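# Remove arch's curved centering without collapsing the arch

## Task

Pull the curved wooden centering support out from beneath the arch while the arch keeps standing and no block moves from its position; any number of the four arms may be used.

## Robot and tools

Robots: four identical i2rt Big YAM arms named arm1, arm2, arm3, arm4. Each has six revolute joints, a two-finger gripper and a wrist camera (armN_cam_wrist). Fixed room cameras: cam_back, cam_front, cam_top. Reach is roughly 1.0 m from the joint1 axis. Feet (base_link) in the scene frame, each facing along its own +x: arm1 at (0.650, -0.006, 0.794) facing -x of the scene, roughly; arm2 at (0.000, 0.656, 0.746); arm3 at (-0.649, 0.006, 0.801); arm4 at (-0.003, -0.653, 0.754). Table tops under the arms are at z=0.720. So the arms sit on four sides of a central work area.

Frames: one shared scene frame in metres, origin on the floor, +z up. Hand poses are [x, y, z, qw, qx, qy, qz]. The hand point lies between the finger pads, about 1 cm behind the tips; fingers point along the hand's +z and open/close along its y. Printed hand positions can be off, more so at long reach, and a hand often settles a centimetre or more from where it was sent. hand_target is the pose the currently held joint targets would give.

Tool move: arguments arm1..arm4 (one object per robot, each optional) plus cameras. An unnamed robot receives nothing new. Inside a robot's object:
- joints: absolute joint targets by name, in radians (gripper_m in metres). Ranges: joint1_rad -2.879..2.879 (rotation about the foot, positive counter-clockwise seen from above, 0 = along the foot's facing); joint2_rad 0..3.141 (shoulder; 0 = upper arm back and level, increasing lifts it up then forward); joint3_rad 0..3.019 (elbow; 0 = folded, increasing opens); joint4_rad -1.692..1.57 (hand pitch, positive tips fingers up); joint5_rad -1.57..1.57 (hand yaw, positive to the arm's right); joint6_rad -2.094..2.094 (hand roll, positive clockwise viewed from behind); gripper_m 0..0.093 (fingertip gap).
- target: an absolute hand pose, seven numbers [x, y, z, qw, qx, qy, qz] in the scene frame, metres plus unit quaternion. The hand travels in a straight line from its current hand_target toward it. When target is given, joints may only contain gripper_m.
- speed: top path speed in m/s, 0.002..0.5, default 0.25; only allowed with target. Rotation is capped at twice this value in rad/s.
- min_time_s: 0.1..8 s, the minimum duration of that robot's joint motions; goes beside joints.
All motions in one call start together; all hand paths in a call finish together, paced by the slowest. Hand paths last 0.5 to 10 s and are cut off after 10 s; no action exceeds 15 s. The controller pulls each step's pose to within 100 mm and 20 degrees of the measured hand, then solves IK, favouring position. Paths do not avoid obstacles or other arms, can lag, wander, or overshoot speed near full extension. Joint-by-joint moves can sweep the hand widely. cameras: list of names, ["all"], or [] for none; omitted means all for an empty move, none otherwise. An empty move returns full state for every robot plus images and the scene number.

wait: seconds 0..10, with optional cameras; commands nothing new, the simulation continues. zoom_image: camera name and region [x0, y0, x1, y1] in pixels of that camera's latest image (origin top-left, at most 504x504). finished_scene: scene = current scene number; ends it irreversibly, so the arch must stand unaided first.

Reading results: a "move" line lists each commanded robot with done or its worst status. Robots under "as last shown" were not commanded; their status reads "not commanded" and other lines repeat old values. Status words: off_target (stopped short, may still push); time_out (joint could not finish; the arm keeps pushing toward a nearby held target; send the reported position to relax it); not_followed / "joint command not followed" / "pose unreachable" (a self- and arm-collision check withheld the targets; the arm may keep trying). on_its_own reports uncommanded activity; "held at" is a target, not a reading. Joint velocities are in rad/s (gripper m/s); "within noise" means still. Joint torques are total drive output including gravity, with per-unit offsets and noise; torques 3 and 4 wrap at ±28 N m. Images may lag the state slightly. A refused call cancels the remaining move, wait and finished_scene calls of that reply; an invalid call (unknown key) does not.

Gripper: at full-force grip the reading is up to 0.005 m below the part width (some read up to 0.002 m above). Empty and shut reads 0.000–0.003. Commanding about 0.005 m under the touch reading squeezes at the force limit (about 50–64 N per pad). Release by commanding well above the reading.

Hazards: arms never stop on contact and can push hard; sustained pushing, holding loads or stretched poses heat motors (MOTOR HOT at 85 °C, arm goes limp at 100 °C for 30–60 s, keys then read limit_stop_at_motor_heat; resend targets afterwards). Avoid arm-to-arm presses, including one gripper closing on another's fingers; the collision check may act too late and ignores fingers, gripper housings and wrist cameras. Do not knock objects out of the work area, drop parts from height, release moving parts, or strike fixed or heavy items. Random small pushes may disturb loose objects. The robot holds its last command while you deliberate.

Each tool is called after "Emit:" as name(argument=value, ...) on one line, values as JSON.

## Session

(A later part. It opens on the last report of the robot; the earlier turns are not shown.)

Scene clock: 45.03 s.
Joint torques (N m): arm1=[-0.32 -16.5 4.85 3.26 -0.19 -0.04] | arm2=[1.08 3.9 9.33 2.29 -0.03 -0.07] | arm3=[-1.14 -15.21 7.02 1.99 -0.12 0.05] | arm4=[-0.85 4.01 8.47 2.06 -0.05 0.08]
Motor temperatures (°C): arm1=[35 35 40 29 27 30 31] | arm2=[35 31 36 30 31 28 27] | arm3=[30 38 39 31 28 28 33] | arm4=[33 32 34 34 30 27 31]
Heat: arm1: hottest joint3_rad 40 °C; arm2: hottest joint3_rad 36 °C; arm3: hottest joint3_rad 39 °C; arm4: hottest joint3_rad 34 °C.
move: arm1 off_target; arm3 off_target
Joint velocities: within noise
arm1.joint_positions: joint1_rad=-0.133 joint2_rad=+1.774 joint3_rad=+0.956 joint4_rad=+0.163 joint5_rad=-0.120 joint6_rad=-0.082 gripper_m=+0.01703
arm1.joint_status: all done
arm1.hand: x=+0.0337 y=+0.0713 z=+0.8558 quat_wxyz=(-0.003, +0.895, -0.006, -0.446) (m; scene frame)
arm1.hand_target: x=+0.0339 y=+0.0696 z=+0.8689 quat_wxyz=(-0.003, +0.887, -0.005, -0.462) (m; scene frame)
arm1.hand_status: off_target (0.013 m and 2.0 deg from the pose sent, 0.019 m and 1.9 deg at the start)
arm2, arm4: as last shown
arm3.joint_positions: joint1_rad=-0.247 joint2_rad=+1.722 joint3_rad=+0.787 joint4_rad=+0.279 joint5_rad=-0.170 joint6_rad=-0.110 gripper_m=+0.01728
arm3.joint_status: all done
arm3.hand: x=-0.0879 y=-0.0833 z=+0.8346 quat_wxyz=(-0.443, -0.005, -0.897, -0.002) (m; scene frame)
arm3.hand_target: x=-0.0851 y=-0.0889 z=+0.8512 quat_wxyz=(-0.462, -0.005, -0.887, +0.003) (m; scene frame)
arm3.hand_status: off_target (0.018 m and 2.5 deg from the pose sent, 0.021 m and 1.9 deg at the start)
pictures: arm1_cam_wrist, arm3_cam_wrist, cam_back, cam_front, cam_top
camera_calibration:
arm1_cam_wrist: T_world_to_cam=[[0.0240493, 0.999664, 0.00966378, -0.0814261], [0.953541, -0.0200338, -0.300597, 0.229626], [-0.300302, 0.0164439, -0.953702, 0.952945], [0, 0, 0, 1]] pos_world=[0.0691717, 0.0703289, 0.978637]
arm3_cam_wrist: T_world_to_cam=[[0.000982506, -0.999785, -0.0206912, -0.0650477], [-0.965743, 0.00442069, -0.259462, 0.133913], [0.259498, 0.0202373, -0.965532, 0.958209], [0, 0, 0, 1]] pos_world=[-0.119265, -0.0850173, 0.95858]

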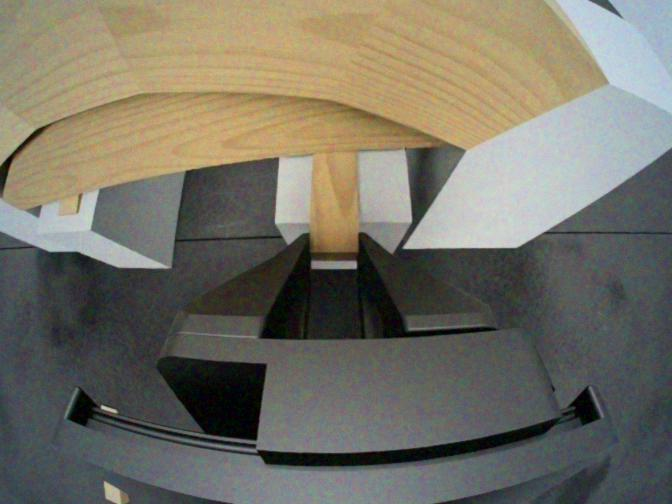

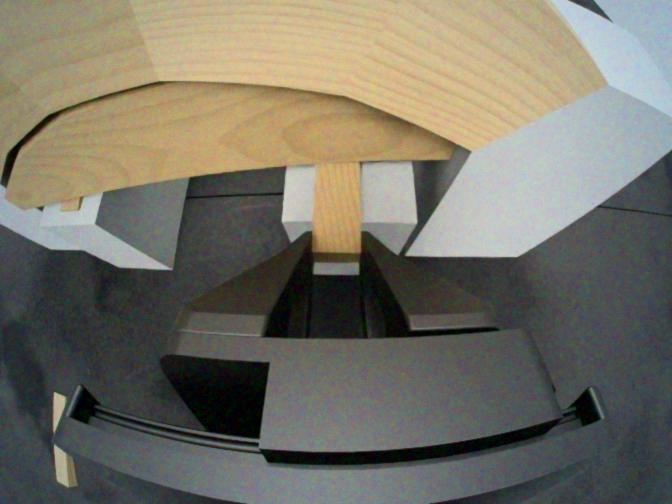

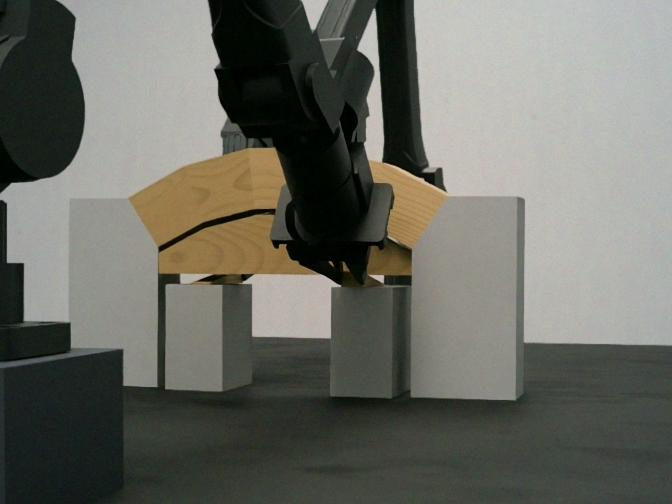

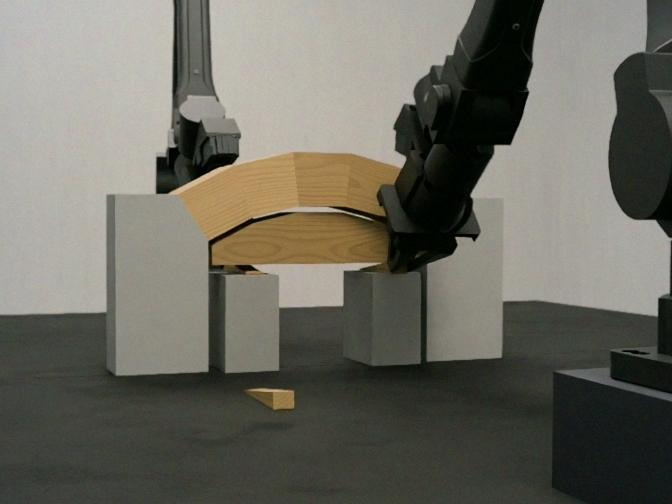

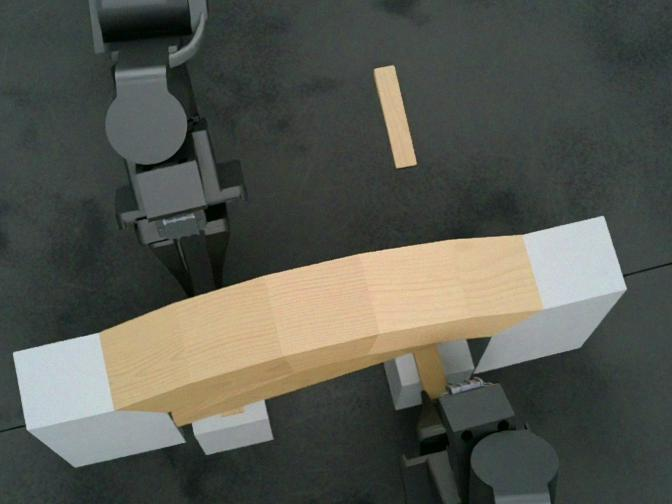

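Emit:
move(arm3={"target": [-0.150, -0.0915, 0.852, 0.4617, 0.0054, 0.8870, -0.0028], "speed": 0.06, "joints": {"gripper_m": 0.0145}}, arm1={"target": [0.099, 0.0715, 0.869, 0.0028, -0.8870, 0.0054, 0.4617], "speed": 0.06, "joints": {"gripper_m": 0.0145}}, cameras=["arm1_cam_wrist", "arm3_cam_wrist", "cam_back", "cam_front", "cam_top"])

Scene clock: 47.07 s.
Joint torques (N m): arm1=[-1.44 -13.51 4.51 3.23 -0.2 -0.19] | arm2=[1.2 3.78 9.4 2.29 -0.03 -0.06] | arm3=[-1.03 -12.45 6.67 2.02 -0.12 -0.05] | arm4=[-1.08 3.9 8.68 2.09 -0.01 0.01]
Motor temperatures (°C): arm1=[35 35 40 30 27 30 31] | arm2=[35 31 36 30 31 28 27] | arm3=[30 39 39 31 28 28 34] | arm4=[33 32 34 34 30 27 31]
Heat: arm1: hottest joint3_rad 40 °C; arm2: hottest joint3_rad 36 °C; arm3: hottest joint2_rad 39 °C; arm4: hottest joint3_rad 34 °C.
move: arm1 off_target; arm3 off_target
Joint velocities: within noise
arm1.joint_positions: joint1_rad=-0.147 joint2_rad=+1.642 joint3_rad=+0.769 joint4_rad=+0.215 joint5_rad=-0.143 joint6_rad=-0.085 gripper_m=+0.01703
arm1.joint_status: all done
arm1.hand: x=+0.0979 y=+0.0648 z=+0.8573 quat_wxyz=(+0.003, +0.895, -0.006, -0.446) (m; scene frame)
arm1.hand_target: x=+0.0990 y=+0.0715 z=+0.8689 quat_wxyz=(-0.003, +0.887, -0.006, -0.461) (m; scene frame)
arm1.hand_status: off_target (0.013 m and 2.1 deg from the pose sent, 0.067 m and 2.0 deg at the start)
arm2.joint_positions: joint1_rad=+0.031 joint2_rad=+0.603 joint3_rad=+1.457 joint4_rad=-1.387 joint5_rad=-0.263 joint6_rad=+0.761 gripper_m=+0.09396
arm2.joint_status: not commanded
arm2.hand: x=+0.0421 y=+0.4486 z=+1.3126 quat_wxyz=(-0.497, -0.768, -0.393, +0.094) (m; scene frame)
arm2.hand_target: x=+0.0421 y=+0.4516 z=+1.3209 quat_wxyz=(-0.505, -0.763, -0.391, +0.098) (m; scene frame)
arm2.hand_status: not commanded
arm3.joint_positions: joint1_rad=-0.292 joint2_rad=+1.594 joint3_rad=+0.611 joint4_rad=+0.323 joint5_rad=-0.206 joint6_rad=-0.129 gripper_m=+0.01728
arm3.joint_status: all done
arm3.hand: x=-0.1531 y=-0.0861 z=+0.8372 quat_wxyz=(-0.443, -0.009, -0.896, -0.005) (m; scene frame)
arm3.hand_target: x=-0.1501 y=-0.0914 z=+0.8517 quat_wxyz=(-0.461, -0.005, -0.887, +0.003) (m; scene frame)
arm3.hand_status: off_target (0.016 m and 2.6 deg from the pose sent, 0.065 m and 2.5 deg at the start)
arm4.joint_positions: joint1_rad=-0.454 joint2_rad=+0.631 joint3_rad=+1.450 joint4_rad=-1.565 joint5_rad=-0.075 joint6_rad=-0.150 gripper_m=+0.09396
arm4.joint_status: not commanded
arm4.hand: x=+0.0668 y=-0.4724 z=+1.2759 quat_wxyz=(-0.346, +0.552, -0.728, -0.214) (m; scene frame)
arm4.hand_target: x=+0.0658 y=-0.4742 z=+1.2836 quat_wxyz=(-0.354, +0.550, -0.724, -0.218) (m; scene frame)
arm4.hand_status: not commanded
pictures: arm1_cam_wrist, arm3_cam_wrist, cam_back, cam_front, cam_top
camera_calibration:
arm1_cam_wrist: T_world_to_cam=[[0.0185643, 0.999824, -0.00254557, -0.0655311], [0.953779, -0.018473, -0.299941, 0.168083], [-0.299935, 0.00314026, -0.953954, 0.974781], [0, 0, 0, 1]] pos_world=[0.133274, 0.0655636, 0.980145]
arm3_cam_wrist: T_world_to_cam=[[-0.00358783, -0.999599, -0.0281017, -0.0622621], [-0.965614, 0.0107684, -0.259756, 0.0724714], [0.259955, 0.0262034, -0.965265, 0.977967], [0, 0, 0, 1]] pos_world=[-0.184471, -0.0886435, 0.961072]

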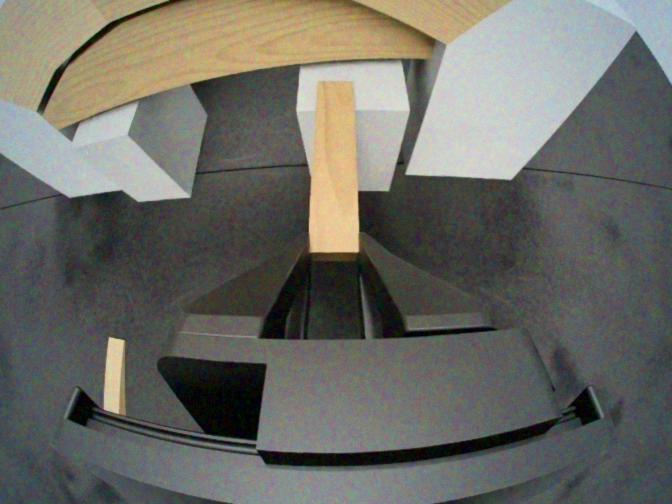

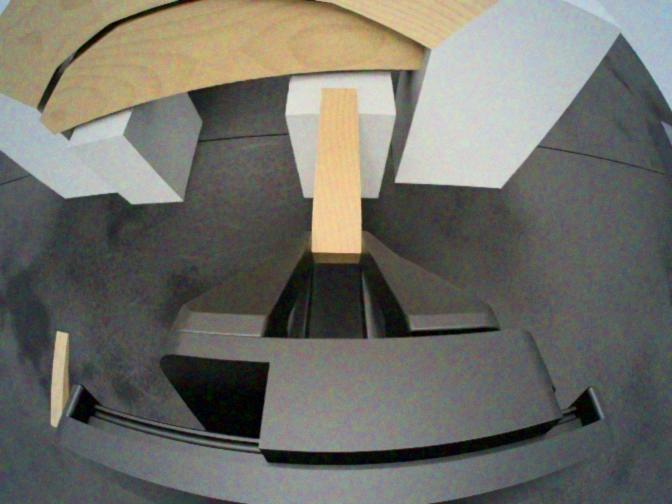

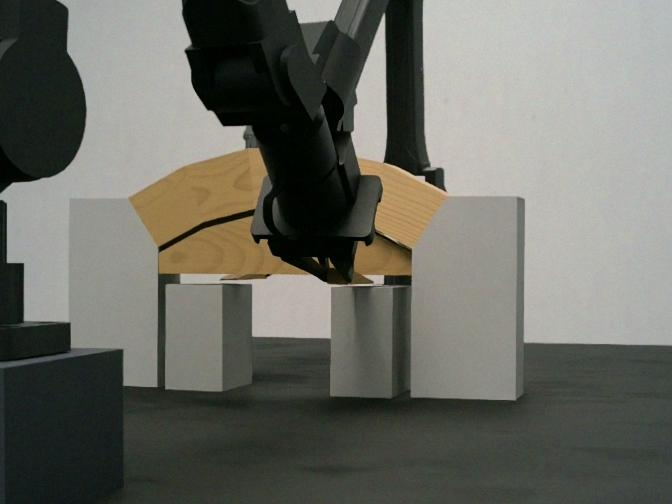

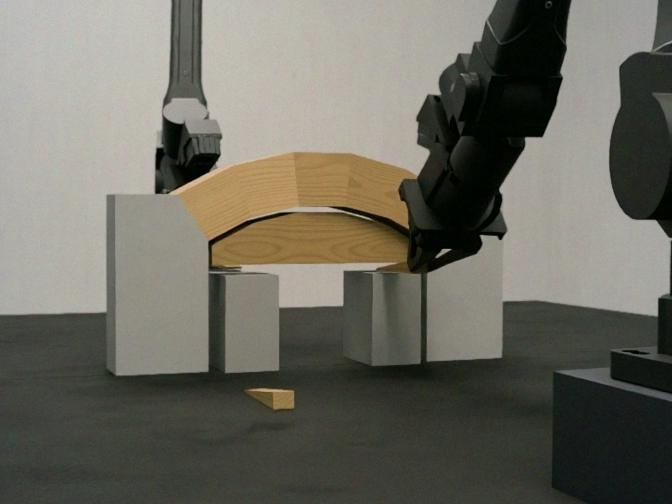

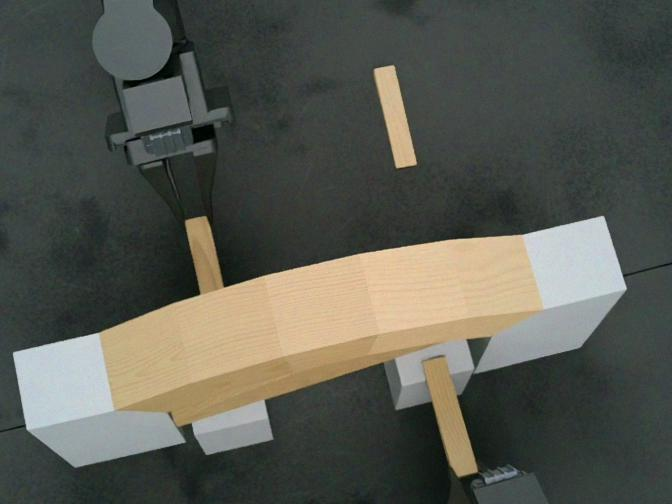

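Emit:
zoom_image(camera="cam_back", region=[130, 190, 450, 310])

Emit:
zoom_image(camera="cam_front", region=[190, 190, 450, 290])

Emit:
zoom_image(camera="arm3_cam_wrist", region=[20, 0, 460, 220])

Emit:
zoom_image(camera="cam_top", region=[90, 230, 560, 470])

Scaled by 1.575 from the camera's 672x504 image, which has a finer 960x720 frame.

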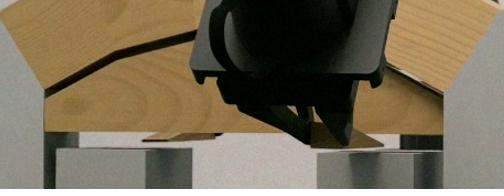

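Scaled by 1.938 from the camera's 672x504 image, which has a finer 960x720 frame.

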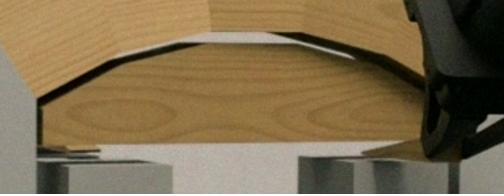

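Scaled by 1.145 from the camera's 672x504 image, which has a finer 960x720 frame.

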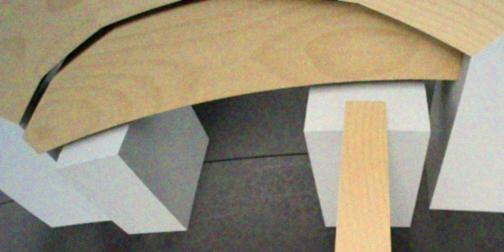

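Scaled by 1.072 from the camera's 672x504 image, which has a finer 960x720 frame.

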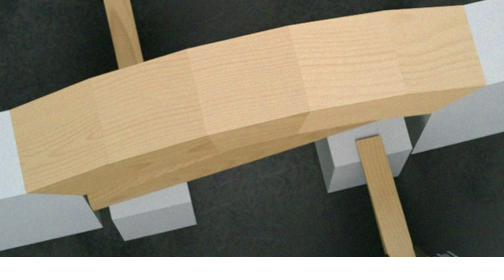

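Emit:
move(arm3={"target": [-0.185, -0.093, 0.858, 0.4617, 0.0054, 0.8870, -0.0028], "speed": 0.12, "joints": {"gripper_m": 0.0145}}, arm1={"target": [0.134, 0.0735, 0.876, 0.0028, -0.8870, 0.0054, 0.4617], "speed": 0.12, "joints": {"gripper_m": 0.0145}})

Emit:
move(arm3={"target": [-0.300, -0.175, 0.750, 0.4617, 0.0054, 0.8870, -0.0028], "speed": 0.25, "joints": {"gripper_m": 0.0145}}, arm1={"target": [0.240, 0.130, 0.765, 0.0028, -0.8870, 0.0054, 0.4617], "speed": 0.25, "joints": {"gripper_m": 0.0145}}, cameras=["cam_back", "cam_front", "cam_top"])

Scene clock: 51.80 s.
Joint torques (N m): arm1=[-1.44 -11.81 4.72 2.95 -0.21 -0.26] | arm2=[1.2 3.6 9.37 2.3 -0.02 -0.05] | arm3=[-1.03 -10.99 6.74 1.62 -0.15 0.01] | arm4=[-1.2 3.96 8.57 2.18 -0.04 0.04]
Motor temperatures (°C): arm1=[35 35 40 30 27 30 32] | arm2=[35 31 36 30 31 28 27] | arm3=[30 39 39 31 28 28 34] | arm4=[33 32 34 34 30 27 31]
Heat: arm1: hottest joint3_rad 40 °C; arm2: hottest joint3_rad 36 °C; arm3: hottest joint2_rad 39 °C; arm4: hottest joint3_rad 34 °C.
move: arm1 done; arm3 off_target
Joint velocities: within noise
arm1.joint_positions: joint1_rad=-0.169 joint2_rad=+1.547 joint3_rad=+0.681 joint4_rad=+0.215 joint5_rad=-0.161 joint6_rad=-0.094 gripper_m=+0.01703
arm1.joint_status: all done
arm1.hand: x=+0.1317 y=+0.0677 z=+0.8676 quat_wxyz=(+0.003, +0.893, -0.007, -0.450) (m; scene frame)
arm1.hand_target: x=+0.1339 y=+0.0735 z=+0.8759 quat_wxyz=(-0.003, +0.887, -0.006, -0.462) (m; scene frame)
arm1.hand_status: done (0.010 m and 1.7 deg from the pose sent, 0.042 m and 2.1 deg at the start)
arm2, arm4: as last shown
arm3.joint_positions: joint1_rad=-0.324 joint2_rad=+1.501 joint3_rad=+0.526 joint4_rad=+0.323 joint5_rad=-0.232 joint6_rad=-0.148 gripper_m=+0.01728
arm3.joint_status: all done
arm3.hand: x=-0.1860 y=-0.0884 z=+0.8471 quat_wxyz=(-0.449, -0.008, -0.894, -0.004) (m; scene frame)
arm3.hand_target: x=-0.1850 y=-0.0930 z=+0.8578 quat_wxyz=(-0.462, -0.006, -0.887, +0.003) (m; scene frame)
arm3.hand_status: off_target (0.012 m and 1.8 deg from the pose sent, 0.039 m and 2.5 deg at the start)
pictures: none

Scene clock: 53.50 s.
Joint torques (N m): arm1=[-1.44 -7 2.06 3.37 -0.31 -0.19] | arm2=[1.26 3.6 9.26 2.3 -0.01 -0.05] | arm3=[-1.03 -7.65 2.61 1.92 -0.34 -0.01] | arm4=[-0.97 4.07 8.65 2.03 -0.05 0.02]
Motor temperatures (°C): arm1=[35 35 40 30 27 30 32] | arm2=[35 31 36 30 31 28 27] | arm3=[30 39 39 31 28 28 34] | arm4=[33 32 34 34 30 27 31]
Heat: arm1: hottest joint3_rad 40 °C; arm2: hottest joint3_rad 36 °C; arm3: hottest joint2_rad 39 °C; arm4: hottest joint3_rad 34 °C.
move: arm1 done; arm3 done
Joint velocities: within noise
arm1.joint_positions: joint1_rad=-0.426 joint2_rad=+1.747 joint3_rad=+0.413 joint4_rad=+0.671 joint5_rad=-0.367 joint6_rad=-0.255 gripper_m=+0.01703
arm1.joint_status: all done
arm1.hand: x=+0.2355 y=+0.1262 z=+0.7714 quat_wxyz=(+0.001, +0.887, -0.005, -0.463) (m; scene frame)
arm1.hand_target: x=+0.2400 y=+0.1298 z=+0.7652 quat_wxyz=(-0.003, +0.887, -0.005, -0.461) (m; scene frame)
arm1.hand_status: done (0.009 m and 0.4 deg from the pose sent, 0.162 m and 1.7 deg at the start)
arm2, arm4: as last shown
arm3.joint_positions: joint1_rad=-0.743 joint2_rad=+1.813 joint3_rad=+0.345 joint4_rad=+0.724 joint5_rad=-0.560 joint6_rad=-0.433 gripper_m=+0.01728
arm3.joint_status: all done
arm3.hand: x=-0.3000 y=-0.1710 z=+0.7513 quat_wxyz=(-0.458, -0.008, -0.889, -0.002) (m; scene frame)
arm3.hand_target: x=-0.3001 y=-0.1749 z=+0.7500 quat_wxyz=(-0.461, -0.005, -0.887, +0.003) (m; scene frame)
arm3.hand_status: done (0.004 m and 0.8 deg from the pose sent, 0.173 m and 1.8 deg at the start)
pictures: cam_back, cam_front, cam_top

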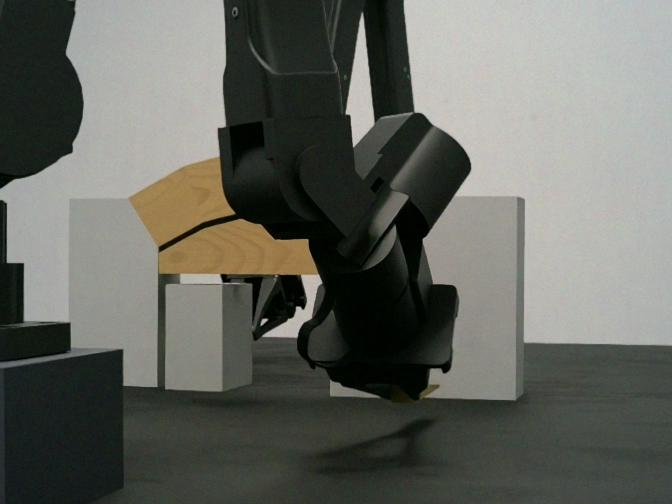

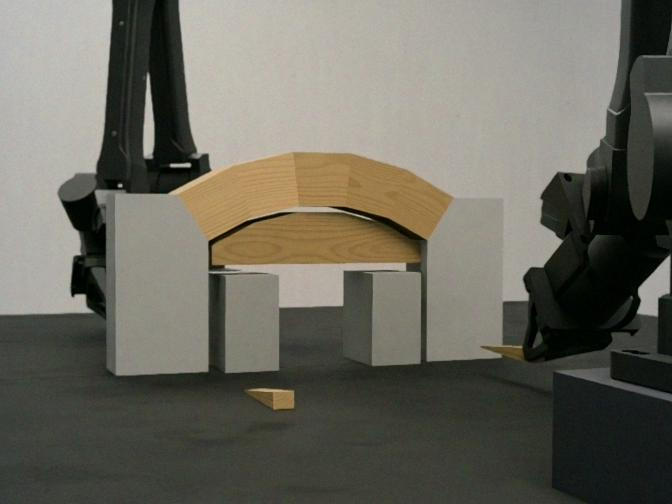

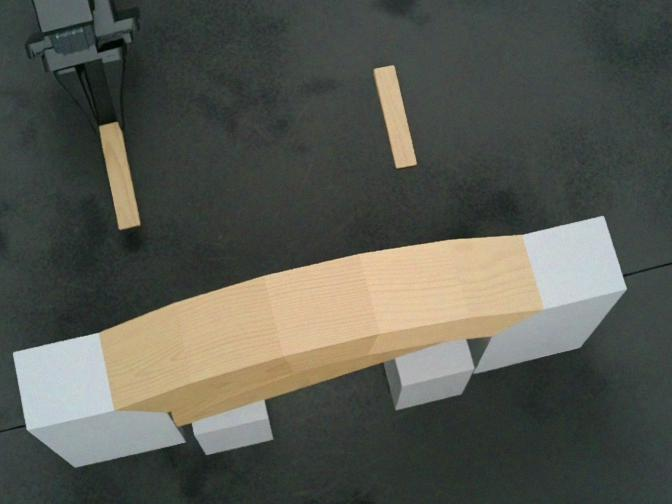

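Emit:
move(arm3={"target": [-0.300, -0.175, 0.7265, 0.4617, 0.0054, 0.8870, -0.0028], "speed": 0.05, "joints": {"gripper_m": 0.0145}}, arm1={"target": [0.240, 0.130, 0.743, 0.0028, -0.8870, 0.0054, 0.4617], "speed": 0.05, "joints": {"gripper_m": 0.0145}}, cameras=["cam_back", "cam_front"])

Emit:
zoom_image(camera="cam_front", region=[440, 300, 600, 420])

Emit:
zoom_image(camera="cam_back", region=[300, 340, 480, 450])

Scene clock: 54.97 s.
Joint torques (N m): arm1=[-1.38 -7.59 1.88 3.08 -0.31 -0.23] | arm2=[1.03 3.84 9.36 2.28 -0.02 -0.06] | arm3=[-0.91 -7.59 2.66 1.62 -0.21 0.01] | arm4=[-1.26 4.07 8.57 2.04 -0.02 0.05]
Motor temperatures (°C): arm1=[35 35 40 30 27 30 32] | arm2=[35 31 36 30 31 28 27] | arm3=[30 39 39 31 28 28 34] | arm4=[33 32 34 34 30 27 31]
Heat: arm1: hottest joint3_rad 40 °C; arm2: hottest joint3_rad 36 °C; arm3: hottest joint2_rad 39 °C; arm4: hottest joint3_rad 34 °C.
move: arm1 done; arm3 done
Joint velocities: within noise
arm1.joint_positions: joint1_rad=-0.426 joint2_rad=+1.850 joint3_rad=+0.413 joint4_rad=+0.766 joint5_rad=-0.367 joint6_rad=-0.255 gripper_m=+0.01703
arm1.joint_status: all done
arm1.hand: x=+0.2385 y=+0.1250 z=+0.7471 quat_wxyz=(+0.002, +0.888, -0.006, -0.460) (m; scene frame)
arm1.hand_target: x=+0.2401 y=+0.1299 z=+0.7430 quat_wxyz=(-0.003, +0.887, -0.005, -0.461) (m; scene frame)
arm1.hand_status: done (0.007 m and 0.6 deg from the pose sent, 0.029 m and 0.4 deg at the start)
arm2, arm4: as last shown
arm3.joint_positions: joint1_rad=-0.743 joint2_rad=+1.928 joint3_rad=+0.345 joint4_rad=+0.836 joint5_rad=-0.563 joint6_rad=-0.435 gripper_m=+0.01728
arm3.joint_status: all done
arm3.hand: x=-0.3037 y=-0.1675 z=+0.7289 quat_wxyz=(-0.458, -0.006, -0.889, -0.004) (m; scene frame)
arm3.hand_target: x=-0.3002 y=-0.1749 z=+0.7266 quat_wxyz=(-0.462, -0.005, -0.887, +0.003) (m; scene frame)
arm3.hand_status: done (0.009 m and 0.9 deg from the pose sent, 0.025 m and 0.8 deg at the start)
pictures: cam_back, cam_front

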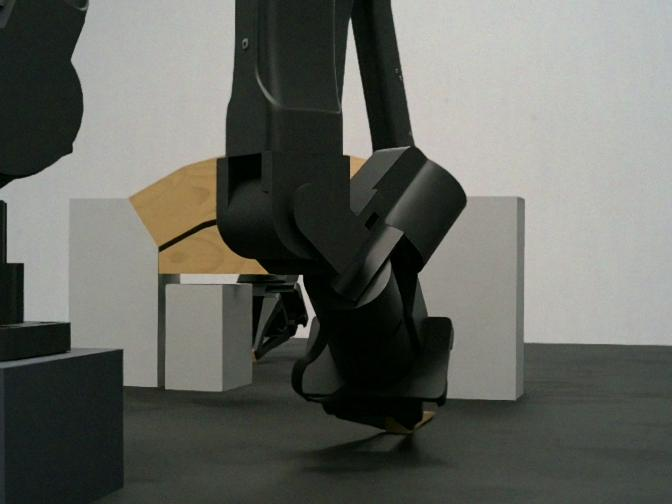

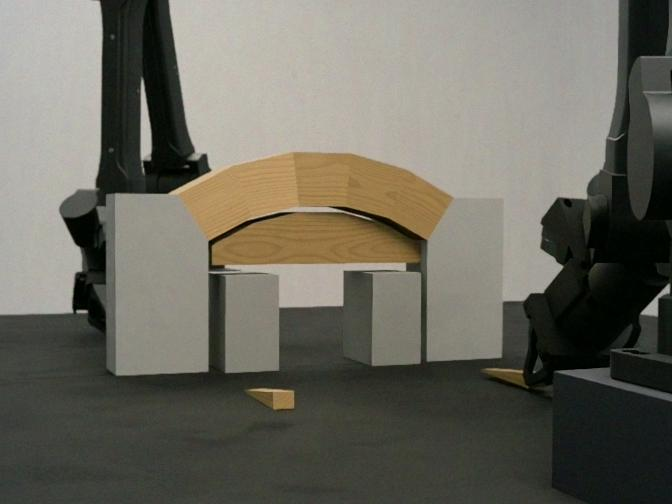

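Scaled by 3.150 from the camera's 672x504 image, which has a finer 960x720 frame.

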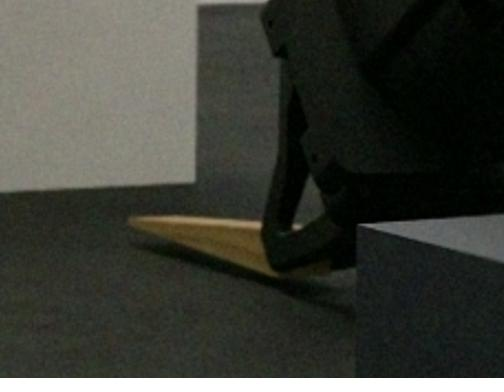

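Scaled by 2.800 from the camera's 672x504 image, which has a finer 960x720 frame.

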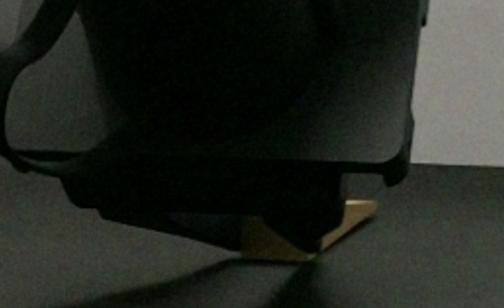

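Emit:
move(arm3={"target": [-0.300, -0.175, 0.722, 0.4617, 0.0054, 0.8870, -0.0028], "speed": 0.04}, arm1={"target": [0.240, 0.130, 0.7385, 0.0028, -0.8870, 0.0054, 0.4617], "speed": 0.04}, cameras=["cam_front"])

Emit:
zoom_image(camera="cam_front", region=[440, 300, 600, 420])

Scene clock: 56.47 s.
Joint torques (N m): arm1=[-1.44 -7.53 1.89 3.03 -0.3 -0.24] | arm2=[1.03 3.6 9.36 2.35 -0.02 -0.05] | arm3=[-0.85 -7.18 2.41 1.48 -0.02 0] | arm4=[-0.79 3.66 8.57 2.17 -0.03 0]
Motor temperatures (°C): arm1=[35 35 40 30 27 30 32] | arm2=[35 31 36 30 31 28 27] | arm3=[30 39 39 31 28 28 34] | arm4=[33 32 34 34 30 27 31]
Heat: arm1: hottest joint3_rad 40 °C; arm2: hottest joint3_rad 36 °C; arm3: hottest joint2_rad 39 °C; arm4: hottest joint3_rad 34 °C.
move: arm1 done; arm3 done
Joint velocities: within noise
arm1.joint_positions: joint1_rad=-0.426 joint2_rad=+1.867 joint3_rad=+0.413 joint4_rad=+0.787 joint5_rad=-0.367 joint6_rad=-0.255 gripper_m=+0.01703
arm1.joint_status: not commanded
arm1.hand: x=+0.2386 y=+0.1249 z=+0.7440 quat_wxyz=(+0.002, +0.887, -0.005, -0.461) (m; scene frame)
arm1.hand_target: x=+0.2400 y=+0.1299 z=+0.7387 quat_wxyz=(-0.003, +0.887, -0.005, -0.461) (m; scene frame)
arm1.hand_status: done (0.008 m and 0.5 deg from the pose sent, 0.010 m and 0.6 deg at the start)
arm2, arm4: as last shown
arm3.joint_positions: joint1_rad=-0.743 joint2_rad=+1.944 joint3_rad=+0.350 joint4_rad=+0.862 joint5_rad=-0.567 joint6_rad=-0.435 gripper_m=+0.01728
arm3.joint_status: not commanded
arm3.hand: x=-0.3011 y=-0.1690 z=+0.7285 quat_wxyz=(-0.464, -0.003, -0.886, -0.001) (m; scene frame)
arm3.hand_target: x=-0.3002 y=-0.1748 z=+0.7221 quat_wxyz=(-0.461, -0.005, -0.887, +0.003) (m; scene frame)
arm3.hand_status: done (0.009 m and 0.6 deg from the pose sent, 0.011 m and 0.9 deg at the start)
pictures: cam_front

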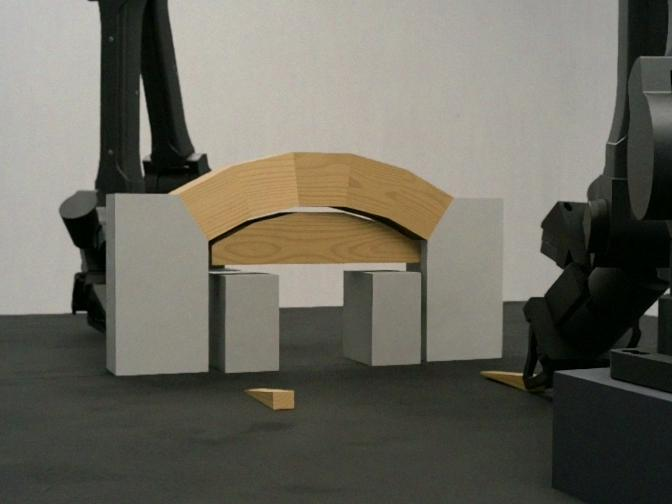

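Scaled by 3.150 from the camera's 672x504 image, which has a finer 960x720 frame.

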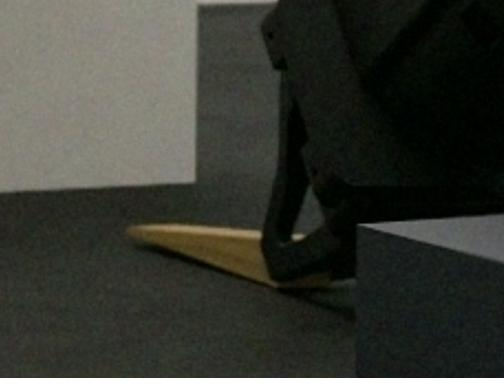

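Emit:
move(arm3={"joints": {"gripper_m": 0.030}}, arm1={"joints": {"gripper_m": 0.030}})

Emit:
move(arm3={"target": [-0.325, -0.168, 0.810, 0.4617, 0.0054, 0.8870, -0.0028], "speed": 0.25}, arm1={"target": [0.260, 0.130, 0.825, 0.0028, -0.8870, 0.0054, 0.4617], "speed": 0.25}, cameras=["arm3_cam_wrist", "arm1_cam_wrist"])

Scene clock: 58.67 s.
Joint torques (N m): arm1=[-1.44 -7.53 1.84 3.1 -0.3 -0.22] | arm2=[1.44 4.01 9.31 2.25 -0.01 -0.06] | arm3=[-0.97 -7.82 1.99 1.33 -0.08 0.01] | arm4=[-0.73 4.25 8.53 1.96 0.01 0.02]
Motor temperatures (°C): arm1=[35 35 40 30 27 30 32] | arm2=[35 31 36 30 31 28 27] | arm3=[30 39 39 31 28 28 34] | arm4=[33 32 35 34 30 27 31]
Heat: arm1: hottest joint3_rad 40 °C; arm2: hottest joint3_rad 36 °C; arm3: hottest joint2_rad 39 °C; arm4: hottest joint3_rad 35 °C.
move: arm1 done; arm3 done
Joint velocities: within noise
arm1.joint_positions: joint1_rad=-0.426 joint2_rad=+1.869 joint3_rad=+0.413 joint4_rad=+0.787 joint5_rad=-0.367 joint6_rad=-0.255 gripper_m=+0.02989
arm1.joint_status: all done
arm1.hand: x=+0.2388 y=+0.1248 z=+0.7433 quat_wxyz=(+0.002, +0.888, -0.005, -0.460) (m; scene frame)
arm1.hand_target: x=+0.2400 y=+0.1299 z=+0.7386 quat_wxyz=(-0.003, +0.887, -0.005, -0.461) (m; scene frame)
arm1.hand_status: not commanded
arm2, arm4: as last shown
arm3.joint_positions: joint1_rad=-0.743 joint2_rad=+1.950 joint3_rad=+0.355 joint4_rad=+0.863 joint5_rad=-0.565 joint6_rad=-0.435 gripper_m=+0.02989
arm3.joint_status: all done
arm3.hand: x=-0.3001 y=-0.1702 z=+0.7272 quat_wxyz=(-0.463, -0.003, -0.886, -0.001) (m; scene frame)
arm3.hand_target: x=-0.3001 y=-0.1749 z=+0.7222 quat_wxyz=(-0.462, -0.005, -0.887, +0.003) (m; scene frame)
arm3.hand_status: not commanded
pictures: none

Scene clock: 60.13 s.
Joint torques (N m): arm1=[-1.44 -7.77 4.04 1.44 -0.32 -0.24] | arm2=[1.2 3.84 9.33 2.26 0 -0.08] | arm3=[-1.26 -8.12 5.53 0.62 -0.35 -0.04] | arm4=[-1.03 3.84 8.62 2.13 0.01 -0.02]
Motor temperatures (°C): arm1=[35 35 40 30 27 30 32] | arm2=[35 31 36 30 31 28 27] | arm3=[30 39 39 31 28 28 34] | arm4=[33 32 35 34 30 27 31]
Heat: arm1: hottest joint3_rad 40 °C; arm2: hottest joint3_rad 36 °C; arm3: hottest joint2_rad 39 °C; arm4: hottest joint3_rad 35 °C.
move: arm1 done; arm3 done
Joint velocities: within noise
arm1.joint_positions: joint1_rad=-0.459 joint2_rad=+1.482 joint3_rad=+0.372 joint4_rad=+0.435 joint5_rad=-0.393 joint6_rad=-0.276 gripper_m=+0.02993
arm1.joint_status: not commanded
arm1.hand: x=+0.2575 y=+0.1257 z=+0.8222 quat_wxyz=(+0.002, +0.887, -0.005, -0.462) (m; scene frame)
arm1.hand_target: x=+0.2599 y=+0.1300 z=+0.8249 quat_wxyz=(-0.003, +0.887, -0.005, -0.462) (m; scene frame)
arm1.hand_status: done (0.006 m and 0.5 deg from the pose sent, 0.085 m and 0.6 deg at the start)
arm2, arm4: as last shown
arm3.joint_positions: joint1_rad=-0.788 joint2_rad=+1.493 joint3_rad=+0.279 joint4_rad=+0.439 joint5_rad=-0.594 joint6_rad=-0.470 gripper_m=+0.02994
arm3.joint_status: not commanded
arm3.hand: x=-0.3274 y=-0.1614 z=+0.8024 quat_wxyz=(-0.455, -0.009, -0.890, -0.006) (m; scene frame)
arm3.hand_target: x=-0.3250 y=-0.1680 z=+0.8100 quat_wxyz=(-0.462, -0.006, -0.887, +0.003) (m; scene frame)
arm3.hand_status: done (0.010 m and 1.4 deg from the pose sent, 0.087 m and 0.5 deg at the start)
pictures: arm1_cam_wrist, arm3_cam_wrist
camera_calibration:
arm1_cam_wrist: T_world_to_cam=[[0.0194647, 0.999811, 0.000255808, -0.131956], [0.942446, -0.0182625, -0.33386, 0.0373137], [-0.333792, 0.00673957, -0.942623, 0.987869], [0, 0, 0, 1]] pos_world=[0.297145, 0.125955, 0.943678]
arm3_cam_wrist: T_world_to_cam=[[-0.00194052, -0.999519, -0.0309417, -0.13624], [-0.9584, 0.0106904, -0.28523, -0.0812748], [0.285423, 0.029101, -0.95796, 0.994612], [0, 0, 0, 1]] pos_world=[-0.362044, -0.16425, 0.925401]

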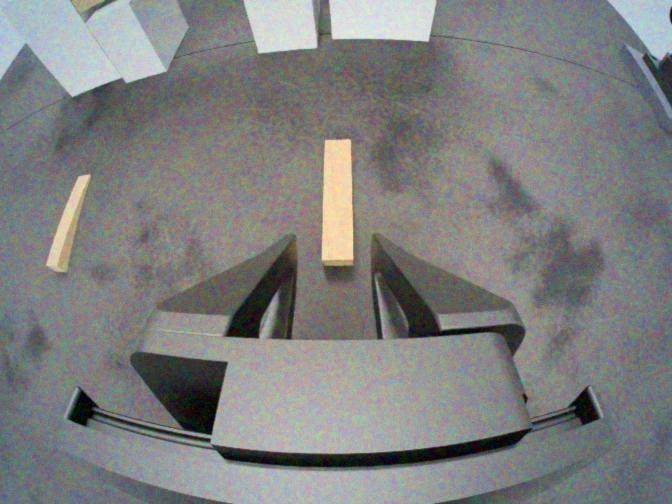

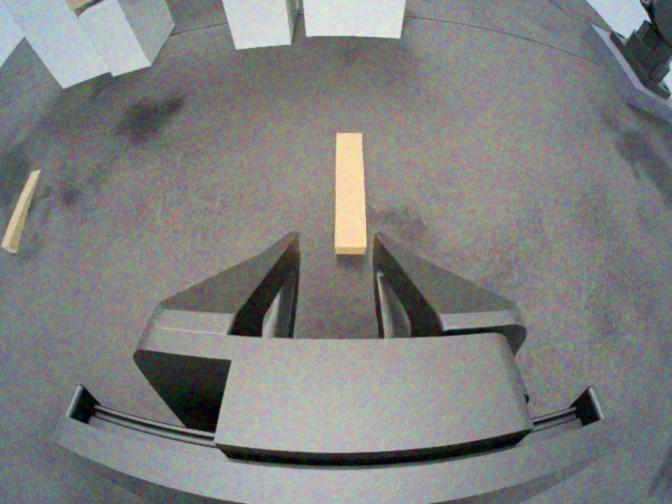

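Emit:
move(arm3={"target": [-0.160, 0.003, 0.862, 0.5, -0.5, 0.5, -0.5], "speed": 0.4, "joints": {"gripper_m": 0.067}}, arm1={"target": [0.075, -0.095, 0.880, 0.5, -0.5, -0.5, 0.5], "speed": 0.4, "joints": {"gripper_m": 0.0}}, cameras=["arm1_cam_wrist", "arm3_cam_wrist", "cam_back", "cam_front"])

Emit:
zoom_image(camera="cam_front", region=[190, 190, 450, 290])

Scene clock: 63.67 s.
Joint torques (N m): arm1=[0.15 -10.46 5.04 3.54 -0.12 -0.12] | arm2=[1.03 3.78 9.32 2.29 -0.02 -0.07] | arm3=[0.38 -9.17 3.15 2.22 -0.04 0.06] | arm4=[-0.97 4.66 8.72 2.13 -0.02 0.02]
Motor temperatures (°C): arm1=[35 35 39 30 27 30 32] | arm2=[35 31 36 30 31 28 27] | arm3=[30 39 38 31 28 28 34] | arm4=[33 32 35 34 30 27 31]
Heat: arm1: hottest joint3_rad 39 °C; arm2: hottest joint3_rad 36 °C; arm3: hottest joint2_rad 39 °C; arm4: hottest joint3_rad 35 °C.
move: arm1 off_target; arm3 off_target
Joint velocities: within noise
arm1.joint_positions: joint1_rad=+0.234 joint2_rad=+1.943 joint3_rad=+0.649 joint4_rad=+1.263 joint5_rad=+0.221 joint6_rad=-1.548 gripper_m=+0.00012
arm1.joint_status: all done
arm1.hand: x=+0.0842 y=-0.0876 z=+0.8790 quat_wxyz=(-0.495, +0.511, +0.502, -0.492) (m; scene frame)
arm1.hand_target: x=+0.0755 y=-0.0950 z=+0.8800 quat_wxyz=(-0.500, +0.500, +0.500, -0.500) (m; scene frame)
arm1.hand_status: off_target (0.012 m and 1.7 deg from the pose sent, 0.292 m and 95.7 deg at the start)
arm2, arm4: as last shown
arm3.joint_positions: joint1_rad=-0.053 joint2_rad=+1.973 joint3_rad=+0.409 joint4_rad=+1.536 joint5_rad=-0.005 joint6_rad=-1.554 gripper_m=+0.06691
arm3.joint_status: all done
arm3.hand: x=-0.1657 y=-0.0005 z=+0.8605 quat_wxyz=(-0.491, +0.504, -0.514, +0.491) (m; scene frame)
arm3.hand_target: x=-0.1600 y=+0.0031 z=+0.8623 quat_wxyz=(-0.496, +0.504, -0.504, +0.496) (m; scene frame)
arm3.hand_status: off_target (0.007 m and 2.2 deg from the pose sent, 0.242 m and 96.6 deg at the start; a joint's target at an end of its range on 32 of 96 steps)
pictures: arm1_cam_wrist, arm3_cam_wrist, cam_back, cam_front
camera_calibration:
arm1_cam_wrist: T_world_to_cam=[[-0.0128617, 0.00684433, 0.999894, -0.878317], [0.590654, 0.806923, 0.0020742, 0.0222521], [-0.806823, 0.590618, -0.014421, 0.260149], [0, 0, 0, 1]] pos_world=[0.185454, -0.165593, 0.88193]
arm3_cam_wrist: T_world_to_cam=[[0.0500584, -0.0154764, 0.998626, -0.850151], [-0.617009, -0.786733, 0.0187364, -0.116779], [0.785362, -0.6171, -0.0489317, 0.299786], [0, 0, 0, 1]] pos_world=[-0.264937, 0.0799663, 0.86584]

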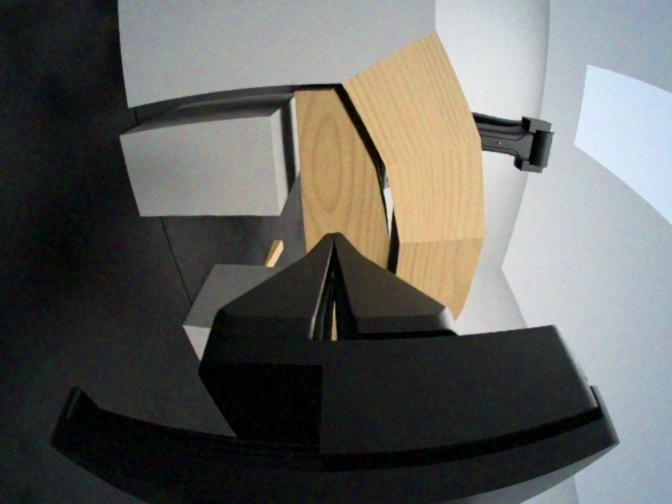

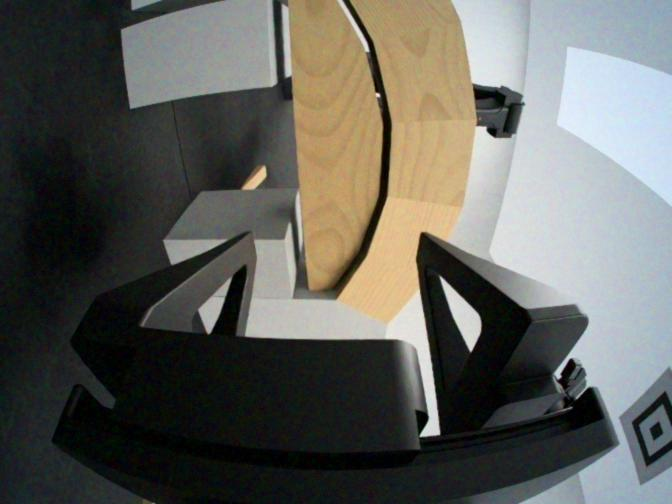

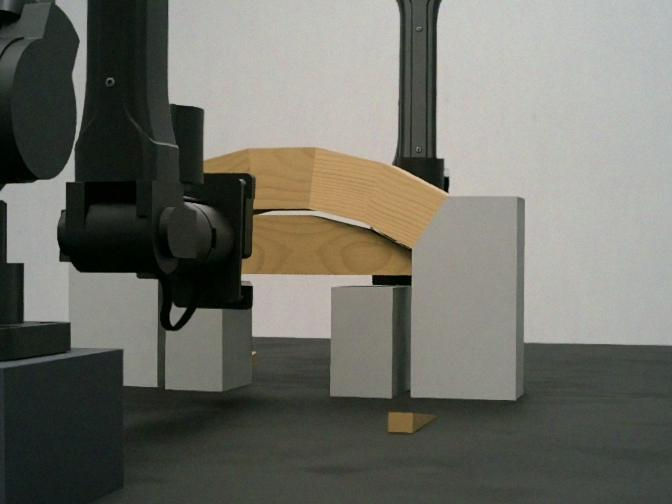

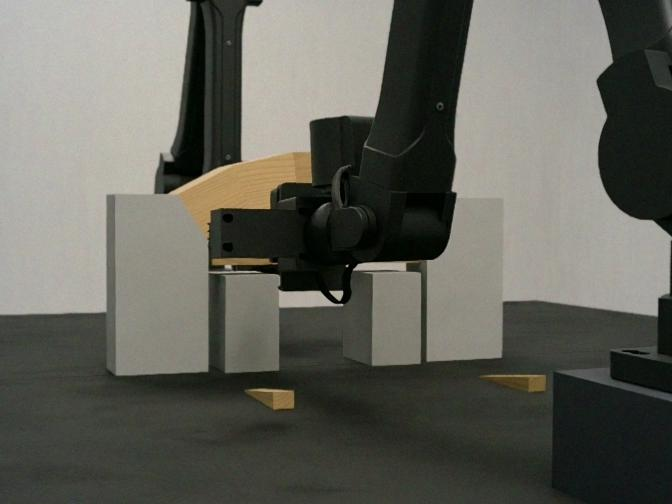

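Scaled by 1.938 from the camera's 672x504 image, which has a finer 960x720 frame.

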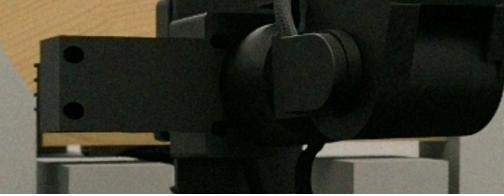

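Emit:
move(arm1={"target": [-0.004, -0.096, 0.880, 0.5, -0.5, -0.5, 0.5], "speed": 0.1, "joints": {"gripper_m": 0.0}}, arm4={"target": [-0.195, -0.250, 0.980, 0.2753, -0.6418, 0.6645, 0.2659], "speed": 0.3, "joints": {"gripper_m": 0.085}}, cameras=["arm1_cam_wrist", "arm3_cam_wrist", "cam_back", "cam_top"])

Scene clock: 66.80 s.
Joint torques (N m): arm1=[-1.61 -12.98 6.5 1.58 -0.12 -0.12] | arm2=[1.14 3.66 9.37 2.26 -0.01 -0.06] | arm3=[0.26 -9.17 3.17 2.25 -0.03 0.07] | arm4=[-0.79 -6.24 10.22 2.07 0.2 0.13]
Motor temperatures (°C): arm1=[35 35 40 30 27 30 32] | arm2=[35 31 36 30 31 28 27] | arm3=[30 39 38 31 28 28 33] | arm4=[33 32 35 34 30 27 30]
Heat: arm1: hottest joint3_rad 40 °C; arm2: hottest joint3_rad 36 °C; arm3: hottest joint2_rad 39 °C; arm4: hottest joint3_rad 35 °C.
move: arm1 off_target; arm4 done
Joint velocities: within noise
arm1.joint_positions: joint1_rad=+0.223 joint2_rad=+2.024 joint3_rad=+0.867 joint4_rad=+1.164 joint5_rad=+0.187 joint6_rad=-1.549 gripper_m=+0.00012
arm1.joint_status: all done
arm1.hand: x=+0.0095 y=-0.1018 z=+0.8893 quat_wxyz=(-0.497, +0.498, +0.496, -0.509) (m; scene frame)
arm1.hand_target: x=-0.0029 y=-0.0958 z=+0.8800 quat_wxyz=(-0.500, +0.500, +0.500, -0.500) (m; scene frame)
arm1.hand_status: off_target (0.017 m and 1.2 deg from the pose sent, 0.089 m and 1.7 deg at the start)
arm2.joint_positions: joint1_rad=+0.031 joint2_rad=+0.603 joint3_rad=+1.457 joint4_rad=-1.387 joint5_rad=-0.263 joint6_rad=+0.761 gripper_m=+0.09396
arm2.joint_status: not commanded
arm2.hand: x=+0.0421 y=+0.4486 z=+1.3126 quat_wxyz=(-0.497, -0.768, -0.393, +0.094) (m; scene frame)
arm2.hand_target: x=+0.0421 y=+0.4516 z=+1.3209 quat_wxyz=(-0.505, -0.763, -0.391, +0.098) (m; scene frame)
arm2.hand_status: not commanded
arm3: as last shown
arm4.joint_positions: joint1_rad=+0.602 joint2_rad=+1.130 joint3_rad=+0.879 joint4_rad=-0.656 joint5_rad=+0.423 joint6_rad=+0.479 gripper_m=+0.08506
arm4.joint_status: all done
arm4.hand: x=-0.1905 y=-0.2535 z=+0.9777 quat_wxyz=(-0.277, +0.646, -0.663, -0.258) (m; scene frame)
arm4.hand_target: x=-0.1949 y=-0.2501 z=+0.9800 quat_wxyz=(-0.275, +0.642, -0.665, -0.266) (m; scene frame)
arm4.hand_status: done (0.006 m and 1.1 deg from the pose sent, 0.453 m and 16.1 deg at the start)
pictures: arm1_cam_wrist, arm3_cam_wrist, cam_back, cam_top
camera_calibration:
arm1_cam_wrist: T_world_to_cam=[[0.0251613, 0.0144392, 0.999579, -0.888824], [0.572247, 0.819662, -0.0262448, 0.104504], [-0.819696, 0.572666, 0.012361, 0.182854], [0, 0, 0, 1]] pos_world=[0.112447, -0.177538, 0.888932]
arm3_cam_wrist: T_world_to_cam=[[0.050077, -0.0151168, 0.998631, -0.850178], [-0.617, -0.786733, 0.0190307, -0.117031], [0.785368, -0.617108, -0.0487243, 0.299609], [0, 0, 0, 1]] pos_world=[-0.264937, 0.0799667, 0.865839]

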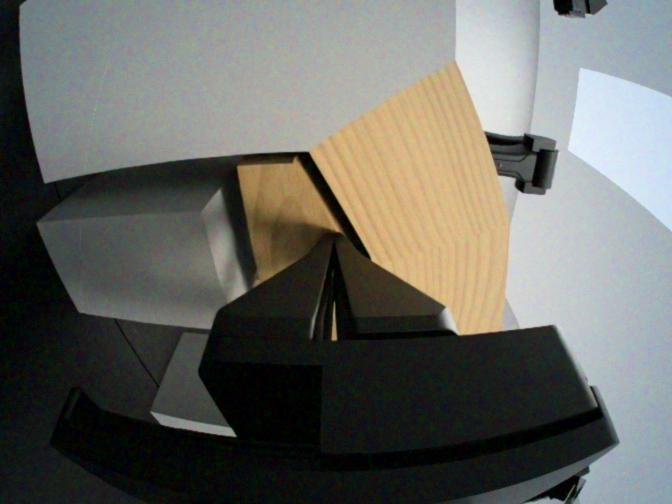

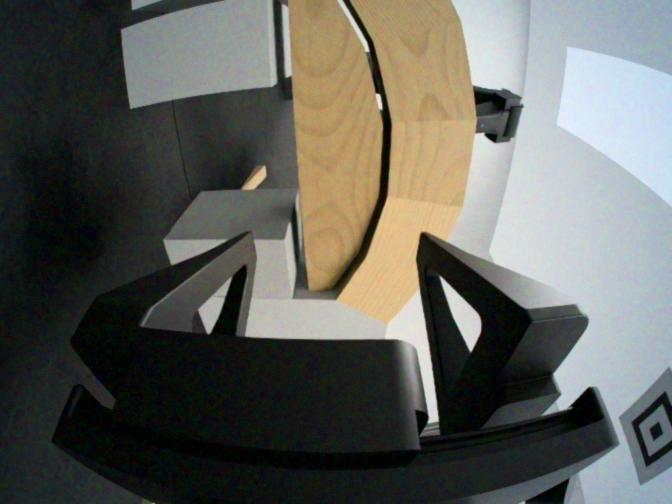

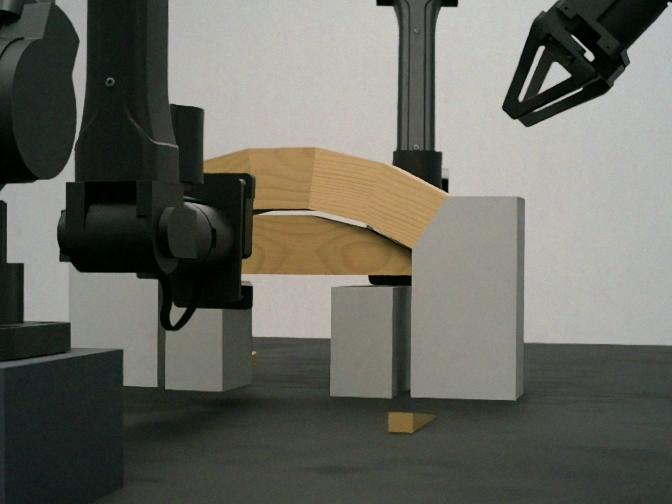

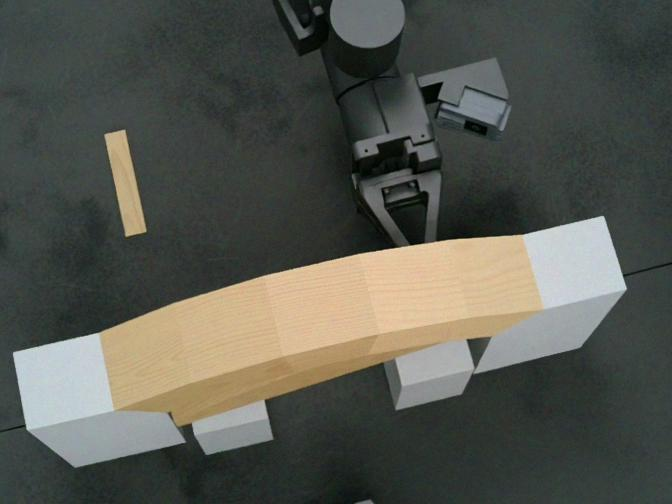

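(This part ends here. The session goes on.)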